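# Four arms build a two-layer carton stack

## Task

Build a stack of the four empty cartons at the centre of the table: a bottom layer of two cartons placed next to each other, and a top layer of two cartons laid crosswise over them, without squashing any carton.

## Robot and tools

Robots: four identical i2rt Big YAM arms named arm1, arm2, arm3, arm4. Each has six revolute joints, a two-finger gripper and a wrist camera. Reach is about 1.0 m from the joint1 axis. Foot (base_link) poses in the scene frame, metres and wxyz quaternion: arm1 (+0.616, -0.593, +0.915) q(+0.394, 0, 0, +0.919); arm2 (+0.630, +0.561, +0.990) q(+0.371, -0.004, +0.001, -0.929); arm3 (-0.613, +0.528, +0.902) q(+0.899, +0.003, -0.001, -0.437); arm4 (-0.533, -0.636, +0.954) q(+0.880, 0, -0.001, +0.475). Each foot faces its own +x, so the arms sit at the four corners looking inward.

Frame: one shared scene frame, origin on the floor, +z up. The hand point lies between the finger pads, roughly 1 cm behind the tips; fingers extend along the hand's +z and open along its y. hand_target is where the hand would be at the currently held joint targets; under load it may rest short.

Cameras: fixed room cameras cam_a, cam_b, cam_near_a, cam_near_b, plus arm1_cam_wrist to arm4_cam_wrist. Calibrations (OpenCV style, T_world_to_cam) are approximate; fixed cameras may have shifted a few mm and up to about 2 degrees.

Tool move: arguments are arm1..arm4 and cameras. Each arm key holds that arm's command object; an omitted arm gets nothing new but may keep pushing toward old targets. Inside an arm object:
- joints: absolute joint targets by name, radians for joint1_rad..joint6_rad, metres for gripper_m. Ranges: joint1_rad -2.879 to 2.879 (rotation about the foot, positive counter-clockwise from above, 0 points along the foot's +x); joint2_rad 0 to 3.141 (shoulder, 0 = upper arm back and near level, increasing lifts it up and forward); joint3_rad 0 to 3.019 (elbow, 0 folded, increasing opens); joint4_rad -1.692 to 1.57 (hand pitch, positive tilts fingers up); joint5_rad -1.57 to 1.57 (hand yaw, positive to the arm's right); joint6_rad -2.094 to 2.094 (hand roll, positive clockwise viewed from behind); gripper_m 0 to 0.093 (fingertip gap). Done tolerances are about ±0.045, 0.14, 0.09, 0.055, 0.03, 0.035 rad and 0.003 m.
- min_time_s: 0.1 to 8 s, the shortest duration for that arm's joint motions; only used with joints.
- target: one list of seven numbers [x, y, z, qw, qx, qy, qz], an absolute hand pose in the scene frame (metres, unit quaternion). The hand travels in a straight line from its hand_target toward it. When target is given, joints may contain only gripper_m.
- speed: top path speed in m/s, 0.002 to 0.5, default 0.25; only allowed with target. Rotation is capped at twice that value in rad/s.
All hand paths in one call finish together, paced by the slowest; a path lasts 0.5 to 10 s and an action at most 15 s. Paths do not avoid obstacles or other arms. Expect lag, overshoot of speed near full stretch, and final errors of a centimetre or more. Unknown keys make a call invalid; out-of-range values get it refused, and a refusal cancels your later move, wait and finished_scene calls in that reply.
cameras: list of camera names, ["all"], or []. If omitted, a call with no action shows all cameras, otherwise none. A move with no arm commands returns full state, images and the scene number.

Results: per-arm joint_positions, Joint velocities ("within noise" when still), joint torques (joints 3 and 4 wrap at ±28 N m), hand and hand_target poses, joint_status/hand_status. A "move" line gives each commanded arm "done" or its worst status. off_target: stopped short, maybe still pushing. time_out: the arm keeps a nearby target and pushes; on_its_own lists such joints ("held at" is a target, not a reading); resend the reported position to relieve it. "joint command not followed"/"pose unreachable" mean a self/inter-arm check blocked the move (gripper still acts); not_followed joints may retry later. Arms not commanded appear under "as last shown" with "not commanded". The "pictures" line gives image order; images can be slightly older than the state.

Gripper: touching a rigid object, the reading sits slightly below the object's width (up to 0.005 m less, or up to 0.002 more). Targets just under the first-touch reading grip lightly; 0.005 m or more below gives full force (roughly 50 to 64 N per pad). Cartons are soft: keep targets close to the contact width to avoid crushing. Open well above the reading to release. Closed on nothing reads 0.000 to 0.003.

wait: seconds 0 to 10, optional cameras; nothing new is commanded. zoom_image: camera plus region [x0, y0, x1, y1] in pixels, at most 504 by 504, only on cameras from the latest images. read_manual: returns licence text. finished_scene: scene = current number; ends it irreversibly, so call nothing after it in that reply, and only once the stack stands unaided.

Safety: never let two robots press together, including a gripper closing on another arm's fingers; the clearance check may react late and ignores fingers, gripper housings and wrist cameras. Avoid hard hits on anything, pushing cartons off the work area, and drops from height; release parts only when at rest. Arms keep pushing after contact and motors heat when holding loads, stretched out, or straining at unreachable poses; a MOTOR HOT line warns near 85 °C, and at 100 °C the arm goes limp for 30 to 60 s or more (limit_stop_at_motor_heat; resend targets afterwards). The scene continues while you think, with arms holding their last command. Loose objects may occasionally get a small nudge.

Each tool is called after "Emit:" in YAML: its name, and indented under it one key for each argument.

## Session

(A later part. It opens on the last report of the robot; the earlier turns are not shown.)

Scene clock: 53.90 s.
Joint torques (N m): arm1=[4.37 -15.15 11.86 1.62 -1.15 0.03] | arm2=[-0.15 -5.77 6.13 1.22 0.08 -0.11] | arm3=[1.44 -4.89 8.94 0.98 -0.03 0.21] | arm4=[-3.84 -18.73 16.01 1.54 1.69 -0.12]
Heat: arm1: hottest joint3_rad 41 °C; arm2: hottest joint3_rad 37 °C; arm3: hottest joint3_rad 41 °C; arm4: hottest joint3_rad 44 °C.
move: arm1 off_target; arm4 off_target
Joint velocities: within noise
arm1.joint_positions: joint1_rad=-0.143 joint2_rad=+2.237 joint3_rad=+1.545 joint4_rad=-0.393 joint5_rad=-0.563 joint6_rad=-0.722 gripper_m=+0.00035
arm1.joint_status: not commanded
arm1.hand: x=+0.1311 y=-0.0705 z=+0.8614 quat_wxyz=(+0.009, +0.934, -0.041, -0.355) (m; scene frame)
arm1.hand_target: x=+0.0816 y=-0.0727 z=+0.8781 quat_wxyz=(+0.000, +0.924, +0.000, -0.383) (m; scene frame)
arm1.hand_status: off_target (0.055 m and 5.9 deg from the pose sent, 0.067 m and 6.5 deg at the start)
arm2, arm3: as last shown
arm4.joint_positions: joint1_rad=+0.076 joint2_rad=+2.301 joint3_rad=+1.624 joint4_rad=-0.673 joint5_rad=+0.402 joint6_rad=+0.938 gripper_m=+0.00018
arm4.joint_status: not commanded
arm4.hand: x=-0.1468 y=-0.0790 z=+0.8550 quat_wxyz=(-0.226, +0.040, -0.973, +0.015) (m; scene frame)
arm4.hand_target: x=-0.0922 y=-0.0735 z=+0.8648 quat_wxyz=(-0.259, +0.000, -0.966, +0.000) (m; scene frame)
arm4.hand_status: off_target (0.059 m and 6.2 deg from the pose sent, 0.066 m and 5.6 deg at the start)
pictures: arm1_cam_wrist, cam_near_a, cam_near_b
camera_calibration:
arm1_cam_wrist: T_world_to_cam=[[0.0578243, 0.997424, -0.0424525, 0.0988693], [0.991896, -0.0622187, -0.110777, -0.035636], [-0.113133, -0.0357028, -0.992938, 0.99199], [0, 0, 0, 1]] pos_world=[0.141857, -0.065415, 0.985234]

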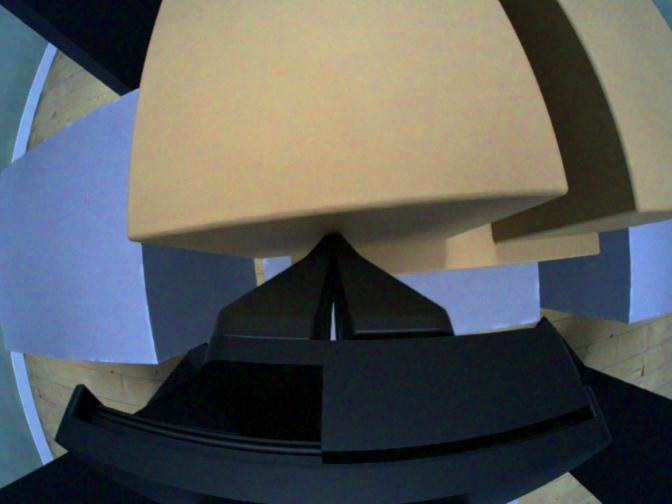

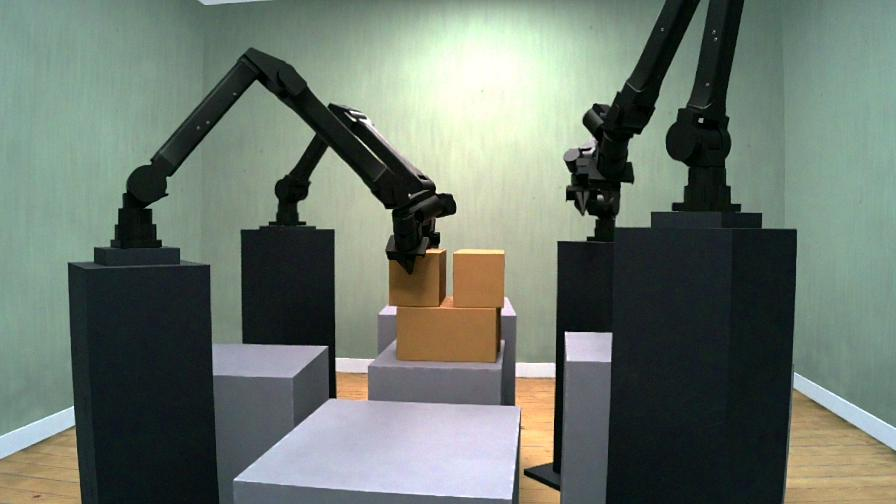

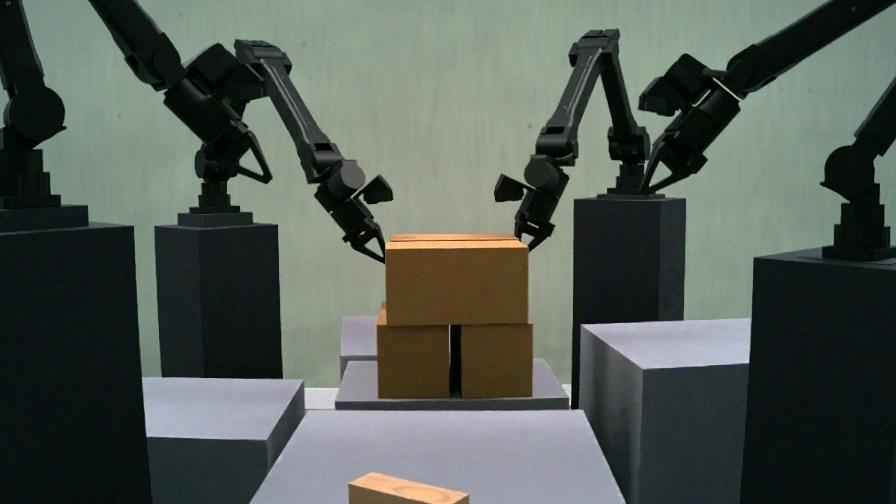

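Emit:
move:
  arm1: {"target": [0.078, -0.068, 0.898, 0, -0.9239, 0, 0.3827], "speed": 0.07}
  arm4: {"target": [-0.089, -0.068, 0.882, 0.2588, 0, 0.9659, 0], "speed": 0.07}

Emit:
move:
  arm1: {"target": [0.078, -0.049, 0.898, 0, -0.9239, 0, 0.3827], "speed": 0.06}
  arm4: {"target": [-0.089, -0.049, 0.882, 0.2588, 0, 0.9659, 0], "speed": 0.06}
  cameras: ["arm1_cam_wrist", "cam_near_a", "cam_near_b"]

Scene clock: 57.80 s.
Joint torques (N m): arm1=[4.37 -17.61 11.6 1.28 -1.16 0.04] | arm2=[-0.38 -5.83 6.19 1.24 0.07 -0.1] | arm3=[1.26 -4.84 8.92 0.99 -0.03 0.2] | arm4=[-4.01 -21.07 15.73 1.06 1.51 -0.1]
Heat: arm1: hottest joint3_rad 43 °C; arm2: hottest joint2_rad 36 °C; arm3: hottest joint3_rad 42 °C; arm4: hottest joint3_rad 44 °C.
move: arm1 off_target; arm4 off_target
Joint velocities: within noise
arm1.joint_positions: joint1_rad=-0.143 joint2_rad=+2.237 joint3_rad=+1.554 joint4_rad=-0.424 joint5_rad=-0.564 joint6_rad=-0.723 gripper_m=+0.00035
arm1.joint_status: not commanded
arm1.hand: x=+0.1322 y=-0.0721 z=+0.8620 quat_wxyz=(+0.017, +0.936, -0.044, -0.349) (m; scene frame)
arm1.hand_target: x=+0.0817 y=-0.0728 z=+0.9000 quat_wxyz=(+0.000, +0.924, +0.000, -0.383) (m; scene frame)
arm1.hand_status: off_target (0.065 m and 6.8 deg from the pose sent, 0.065 m and 5.9 deg at the start)
arm2, arm3: as last shown
arm4.joint_positions: joint1_rad=+0.076 joint2_rad=+2.301 joint3_rad=+1.631 joint4_rad=-0.696 joint5_rad=+0.409 joint6_rad=+0.939 gripper_m=+0.00018
arm4.joint_status: not commanded
arm4.hand: x=-0.1468 y=-0.0813 z=+0.8567 quat_wxyz=(-0.225, +0.041, -0.973, +0.023) (m; scene frame)
arm4.hand_target: x=-0.0918 y=-0.0733 z=+0.8847 quat_wxyz=(-0.260, +0.000, -0.966, +0.000) (m; scene frame)
arm4.hand_status: off_target (0.065 m and 6.7 deg from the pose sent, 0.065 m and 6.2 deg at the start)
pictures: none

Scene clock: 58.93 s.
Joint torques (N m): arm1=[4.07 -17.14 12.41 1.47 -1.37 0.02] | arm2=[-0.26 -5.77 6.08 1.11 0.1 -0.11] | arm3=[1.26 -4.84 8.92 0.99 -0.03 0.21] | arm4=[-3.6 -21.07 16.53 1.18 1.67 -0.08]
Heat: arm1: hottest joint3_rad 44 °C; arm2: hottest joint2_rad 36 °C; arm3: hottest joint3_rad 42 °C; arm4: hottest joint3_rad 45 °C.
move: arm1 off_target; arm4 off_target
Joint velocities: within noise
arm1.joint_positions: joint1_rad=-0.156 joint2_rad=+2.257 joint3_rad=+1.608 joint4_rad=-0.471 joint5_rad=-0.566 joint6_rad=-0.740 gripper_m=+0.00035
arm1.joint_status: not commanded
arm1.hand: x=+0.1330 y=-0.0575 z=+0.8652 quat_wxyz=(+0.018, +0.937, -0.044, -0.346) (m; scene frame)
arm1.hand_target: x=+0.0820 y=-0.0544 z=+0.9005 quat_wxyz=(+0.000, +0.924, +0.000, -0.383) (m; scene frame)
arm1.hand_status: off_target (0.065 m and 7.0 deg from the pose sent, 0.069 m and 6.8 deg at the start)
arm2, arm3: as last shown
arm4.joint_positions: joint1_rad=+0.085 joint2_rad=+2.328 joint3_rad=+1.699 joint4_rad=-0.744 joint5_rad=+0.408 joint6_rad=+0.952 gripper_m=+0.00018
arm4.joint_status: not commanded
arm4.hand: x=-0.1451 y=-0.0653 z=+0.8605 quat_wxyz=(-0.223, +0.040, -0.974, +0.023) (m; scene frame)
arm4.hand_target: x=-0.0919 y=-0.0545 z=+0.8850 quat_wxyz=(-0.259, +0.000, -0.966, +0.000) (m; scene frame)
arm4.hand_status: off_target (0.062 m and 6.7 deg from the pose sent, 0.071 m and 6.7 deg at the start)
pictures: arm1_cam_wrist, cam_near_a, cam_near_b
camera_calibration:
arm1_cam_wrist: T_world_to_cam=[[0.0576977, 0.996525, -0.0600809, 0.101128], [0.99376, -0.0630834, -0.0919847, -0.0527632], [-0.0954551, -0.0543987, -0.993946, 0.993963], [0, 0, 0, 1]] pos_world=[0.141478, -0.0500347, 0.989168]

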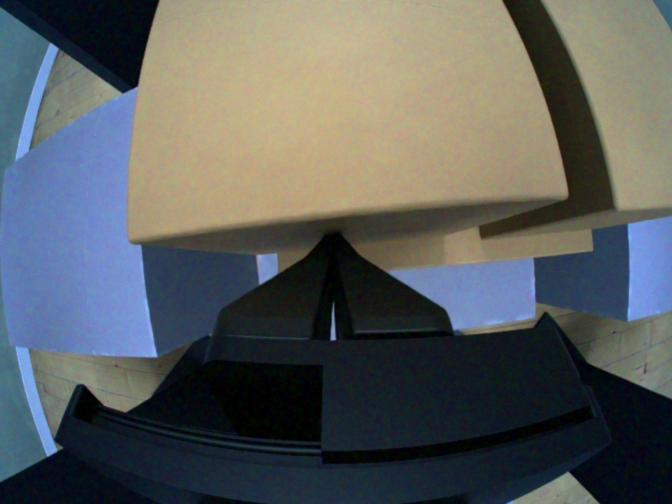

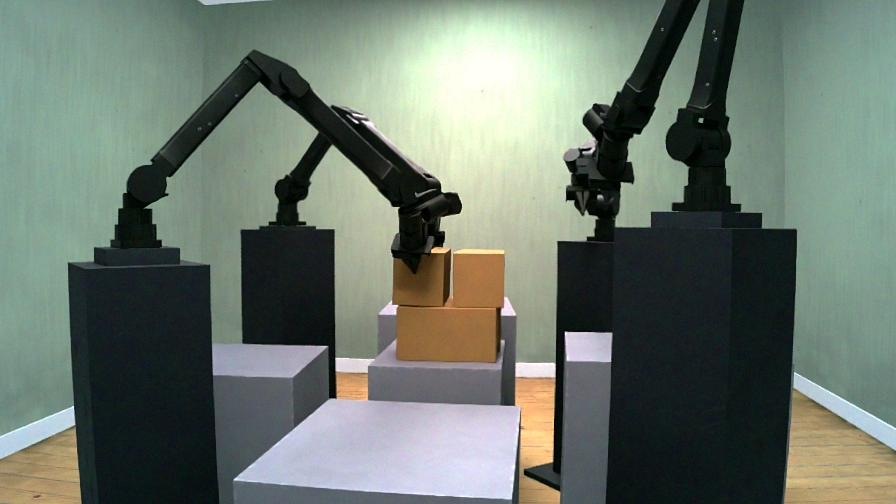

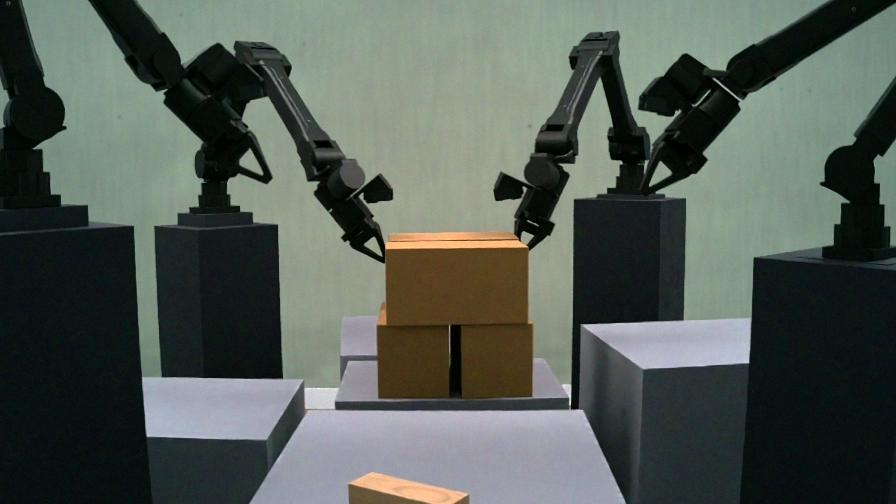

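Emit:
move:
  arm1: {"target": [0.078, -0.054, 0.880, 0, -0.9239, 0, 0.3827], "speed": 0.06}
  arm4: {"target": [-0.089, -0.054, 0.864, 0.2588, 0, 0.9659, 0], "speed": 0.06}
  cameras: ["cam_near_a", "cam_near_b"]

Scene clock: 60.53 s.
Joint torques (N m): arm1=[4.42 -16.15 11.07 2.76 -1.22 0.06] | arm2=[-0.32 -6.18 6.11 1.18 0.09 -0.06] | arm3=[1.38 -4.89 8.92 0.99 -0.04 0.22] | arm4=[-3.72 -20.31 14.87 2.28 1.64 -0.13]
Heat: arm1: hottest joint3_rad 44 °C; arm2: hottest joint2_rad 36 °C; arm3: hottest joint3_rad 42 °C; arm4: hottest joint3_rad 45 °C.
move: arm1 off_target; arm4 off_target
Joint velocities: within noise
arm1.joint_positions: joint1_rad=-0.156 joint2_rad=+2.263 joint3_rad=+1.609 joint4_rad=-0.468 joint5_rad=-0.569 joint6_rad=-0.740 gripper_m=+0.00035
arm1.joint_status: not commanded
arm1.hand: x=+0.1328 y=-0.0579 z=+0.8622 quat_wxyz=(+0.019, +0.937, -0.044, -0.347) (m; scene frame)
arm1.hand_target: x=+0.0818 y=-0.0590 z=+0.8825 quat_wxyz=(+0.001, +0.924, +0.000, -0.383) (m; scene frame)
arm1.hand_status: off_target (0.058 m and 7.0 deg from the pose sent, 0.057 m and 7.0 deg at the start)
arm2, arm3: as last shown
arm4.joint_positions: joint1_rad=+0.086 joint2_rad=+2.337 joint3_rad=+1.699 joint4_rad=-0.734 joint5_rad=+0.408 joint6_rad=+0.953 gripper_m=+0.00018
arm4.joint_status: not commanded
arm4.hand: x=-0.1453 y=-0.0648 z=+0.8552 quat_wxyz=(-0.223, +0.040, -0.974, +0.023) (m; scene frame)
arm4.hand_target: x=-0.0918 y=-0.0592 z=+0.8670 quat_wxyz=(-0.259, +0.000, -0.966, +0.001) (m; scene frame)
arm4.hand_status: off_target (0.058 m and 6.7 deg from the pose sent, 0.057 m and 6.7 deg at the start)
pictures: cam_near_a, cam_near_b

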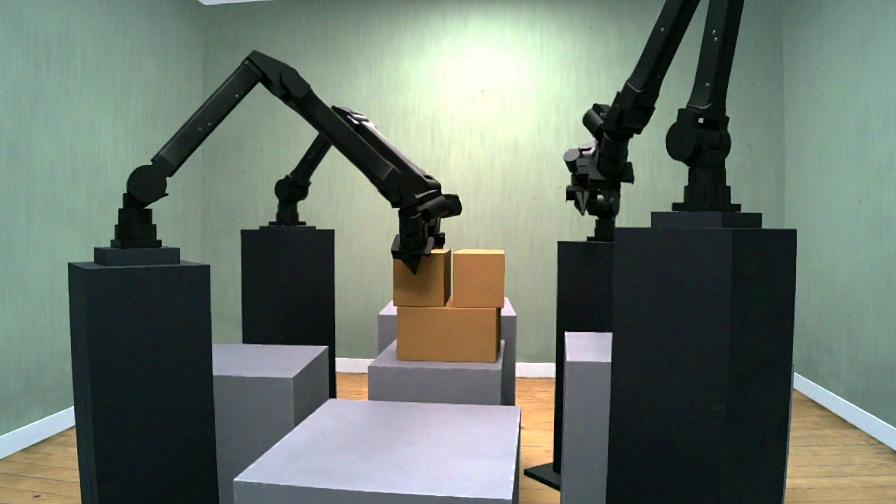

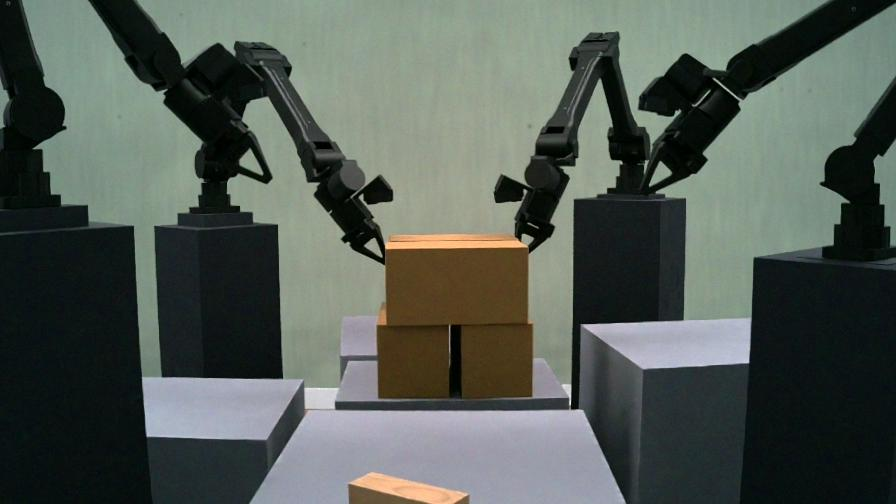

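Emit:
move:
  arm1: {"target": [0.185, -0.050, 0.883, 0, -0.9239, 0, 0.3827], "speed": 0.1}
  arm4: {"target": [-0.200, -0.063, 0.861, 0.2588, 0, 0.9659, 0], "speed": 0.1}

Emit:
move:
  arm1: {"target": [0.26, -0.20, 0.95, 0, -0.9239, 0, 0.3827], "speed": 0.35}
  arm4: {"target": [-0.26, -0.20, 0.95, 0.2588, 0, 0.9659, 0], "speed": 0.35}
  cameras: ["cam_a", "cam_near_a", "cam_near_b"]

Emit:
zoom_image:
  camera: "cam_near_b"
  region: [340, 200, 580, 420]

Emit:
zoom_image:
  camera: "cam_a"
  region: [380, 180, 520, 330]

Scene clock: 63.23 s.
Joint torques (N m): arm1=[-0.62 -19.19 5.26 1.16 -0.48 0.03] | arm2=[-0.38 -5.48 6.13 1.21 0.09 -0.1] | arm3=[1.26 -4.89 8.92 1.01 -0.03 0.21] | arm4=[0.38 -22.07 6.91 0.9 0.56 -0.08]
Heat: arm1: hottest joint3_rad 44 °C; arm2: hottest joint2_rad 36 °C; arm3: hottest joint3_rad 43 °C; arm4: hottest joint3_rad 45 °C.
move: arm1 off_target; arm4 done
Joint velocities: within noise
arm1.joint_positions: joint1_rad=-0.239 joint2_rad=+2.217 joint3_rad=+1.507 joint4_rad=-0.432 joint5_rad=-0.658 joint6_rad=-0.887 gripper_m=+0.00035
arm1.joint_status: not commanded
arm1.hand: x=+0.1841 y=-0.0545 z=+0.8652 quat_wxyz=(+0.013, +0.927, -0.006, -0.374) (m; scene frame)
arm1.hand_target: x=+0.1848 y=-0.0500 z=+0.8828 quat_wxyz=(+0.000, +0.924, +0.000, -0.383) (m; scene frame)
arm1.hand_status: off_target (0.018 m and 2.0 deg from the pose sent, 0.057 m and 7.0 deg at the start)
arm2.joint_positions: joint1_rad=-0.169 joint2_rad=+1.309 joint3_rad=+0.374 joint4_rad=+0.056 joint5_rad=+0.399 joint6_rad=+0.444 gripper_m=+0.00036
arm2.joint_status: not commanded
arm2.hand: x=+0.2880 y=+0.4142 z=+1.0194 quat_wxyz=(-0.003, -0.923, +0.000, +0.385) (m; scene frame)
arm2.hand_target: x=+0.2900 y=+0.4199 z=+1.0199 quat_wxyz=(+0.000, -0.924, +0.000, +0.383) (m; scene frame)
arm2.hand_status: not commanded
arm3.joint_positions: joint1_rad=+0.424 joint2_rad=+0.937 joint3_rad=+0.434 joint4_rad=-0.352 joint5_rad=-0.324 joint6_rad=-0.354 gripper_m=+0.00059
arm3.joint_status: not commanded
arm3.hand: x=-0.2835 y=+0.4172 z=+1.0135 quat_wxyz=(-0.379, -0.003, -0.926, +0.000) (m; scene frame)
arm3.hand_target: x=-0.2800 y=+0.4200 z=+1.0200 quat_wxyz=(-0.383, +0.000, -0.924, +0.000) (m; scene frame)
arm3.hand_status: not commanded
arm4.joint_positions: joint1_rad=+0.172 joint2_rad=+2.275 joint3_rad=+1.578 joint4_rad=-0.654 joint5_rad=+0.475 joint6_rad=+1.103 gripper_m=+0.00018
arm4.joint_status: not commanded
arm4.hand: x=-0.1963 y=-0.0608 z=+0.8618 quat_wxyz=(-0.258, +0.003, -0.966, +0.002) (m; scene frame)
arm4.hand_target: x=-0.2001 y=-0.0630 z=+0.8609 quat_wxyz=(-0.259, +0.000, -0.966, +0.000) (m; scene frame)
arm4.hand_status: done (0.004 m and 0.4 deg from the pose sent, 0.055 m and 6.7 deg at the start)
pictures: none

Scene clock: 64.70 s.
Joint torques (N m): arm1=[1.03 -12.86 4.94 1.47 -0.24 0.15] | arm2=[-0.5 -5.95 6.27 1.21 0.11 -0.15] | arm3=[1.44 -4.89 8.94 1.01 -0.03 0.21] | arm4=[0.56 -15.15 6.75 0.88 0.52 -0.12]
Heat: arm1: hottest joint3_rad 44 °C; arm2: hottest joint2_rad 36 °C; arm3: hottest joint3_rad 43 °C; arm4: hottest joint3_rad 45 °C.
move: arm1 off_target; arm4 done
Joint velocities: within noise
arm1.joint_positions: joint1_rad=-0.239 joint2_rad=+1.755 joint3_rad=+0.964 joint4_rad=-0.335 joint5_rad=-0.656 joint6_rad=-0.880 gripper_m=+0.00035
arm1.joint_status: not commanded
arm1.hand: x=+0.2662 y=-0.1968 z=+0.9420 quat_wxyz=(+0.008, +0.926, -0.007, -0.377) (m; scene frame)
arm1.hand_target: x=+0.2600 y=-0.2001 z=+0.9499 quat_wxyz=(+0.000, +0.924, +0.000, -0.383) (m; scene frame)
arm1.hand_status: off_target (0.011 m and 1.4 deg from the pose sent, 0.185 m and 2.0 deg at the start)
arm2, arm3: as last shown
arm4.joint_positions: joint1_rad=+0.172 joint2_rad=+1.815 joint3_rad=+1.077 joint4_rad=-0.602 joint5_rad=+0.477 joint6_rad=+1.109 gripper_m=+0.00018
arm4.joint_status: not commanded
arm4.hand: x=-0.2547 y=-0.1966 z=+0.9565 quat_wxyz=(-0.260, -0.002, -0.965, -0.003) (m; scene frame)
arm4.hand_target: x=-0.2600 y=-0.2001 z=+0.9501 quat_wxyz=(-0.259, +0.000, -0.966, +0.000) (m; scene frame)
arm4.hand_status: done (0.009 m and 0.4 deg from the pose sent, 0.177 m and 0.3 deg at the start)
pictures: cam_a, cam_near_a, cam_near_b

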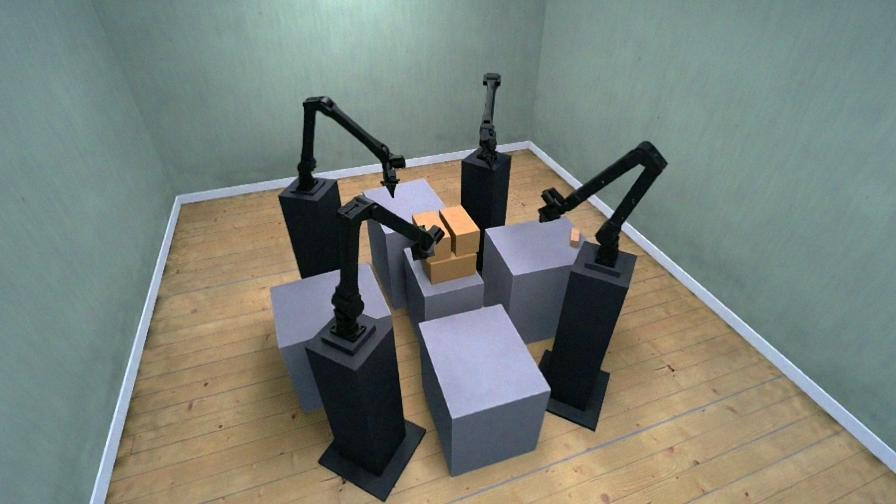

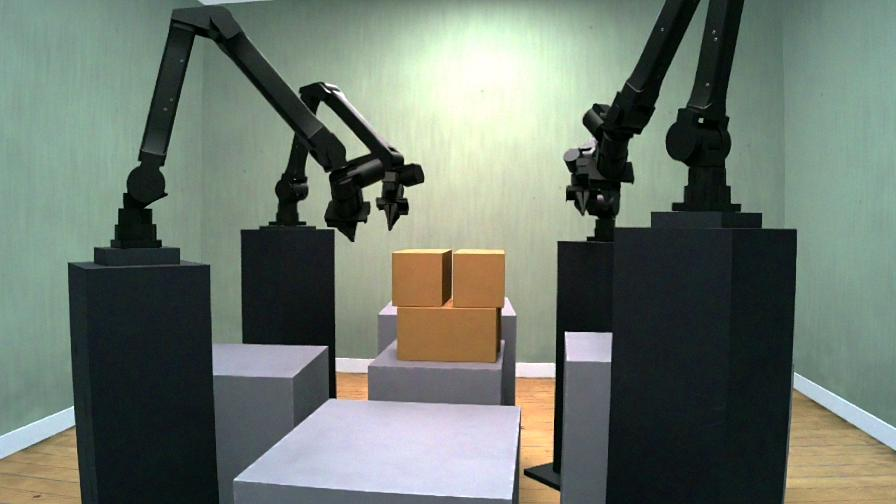

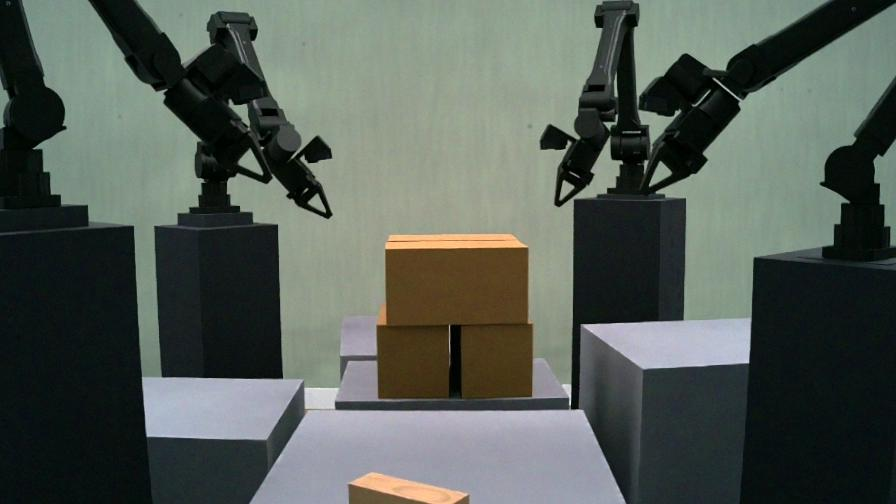

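Scaled by 2.100 from the camera's 896x504 image, which has a finer 1280x720 frame.

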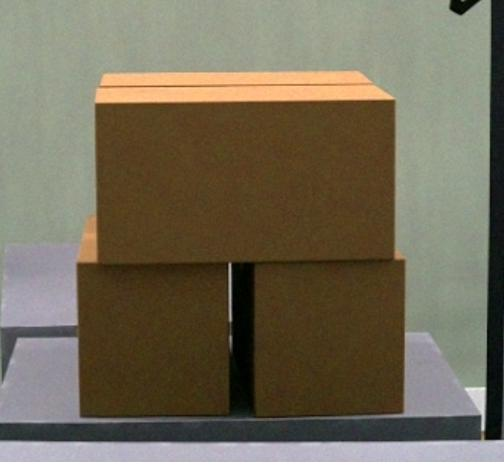

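Scaled by 3.360 from the camera's 896x504 image, which has a finer 1280x720 frame.

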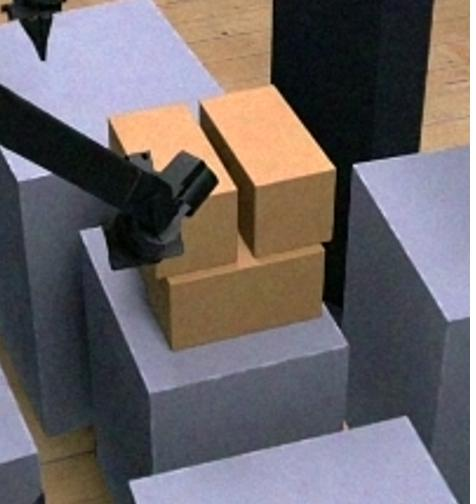

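Emit:
finished_scene:
  scene: 2

The scene is finished: the task was done.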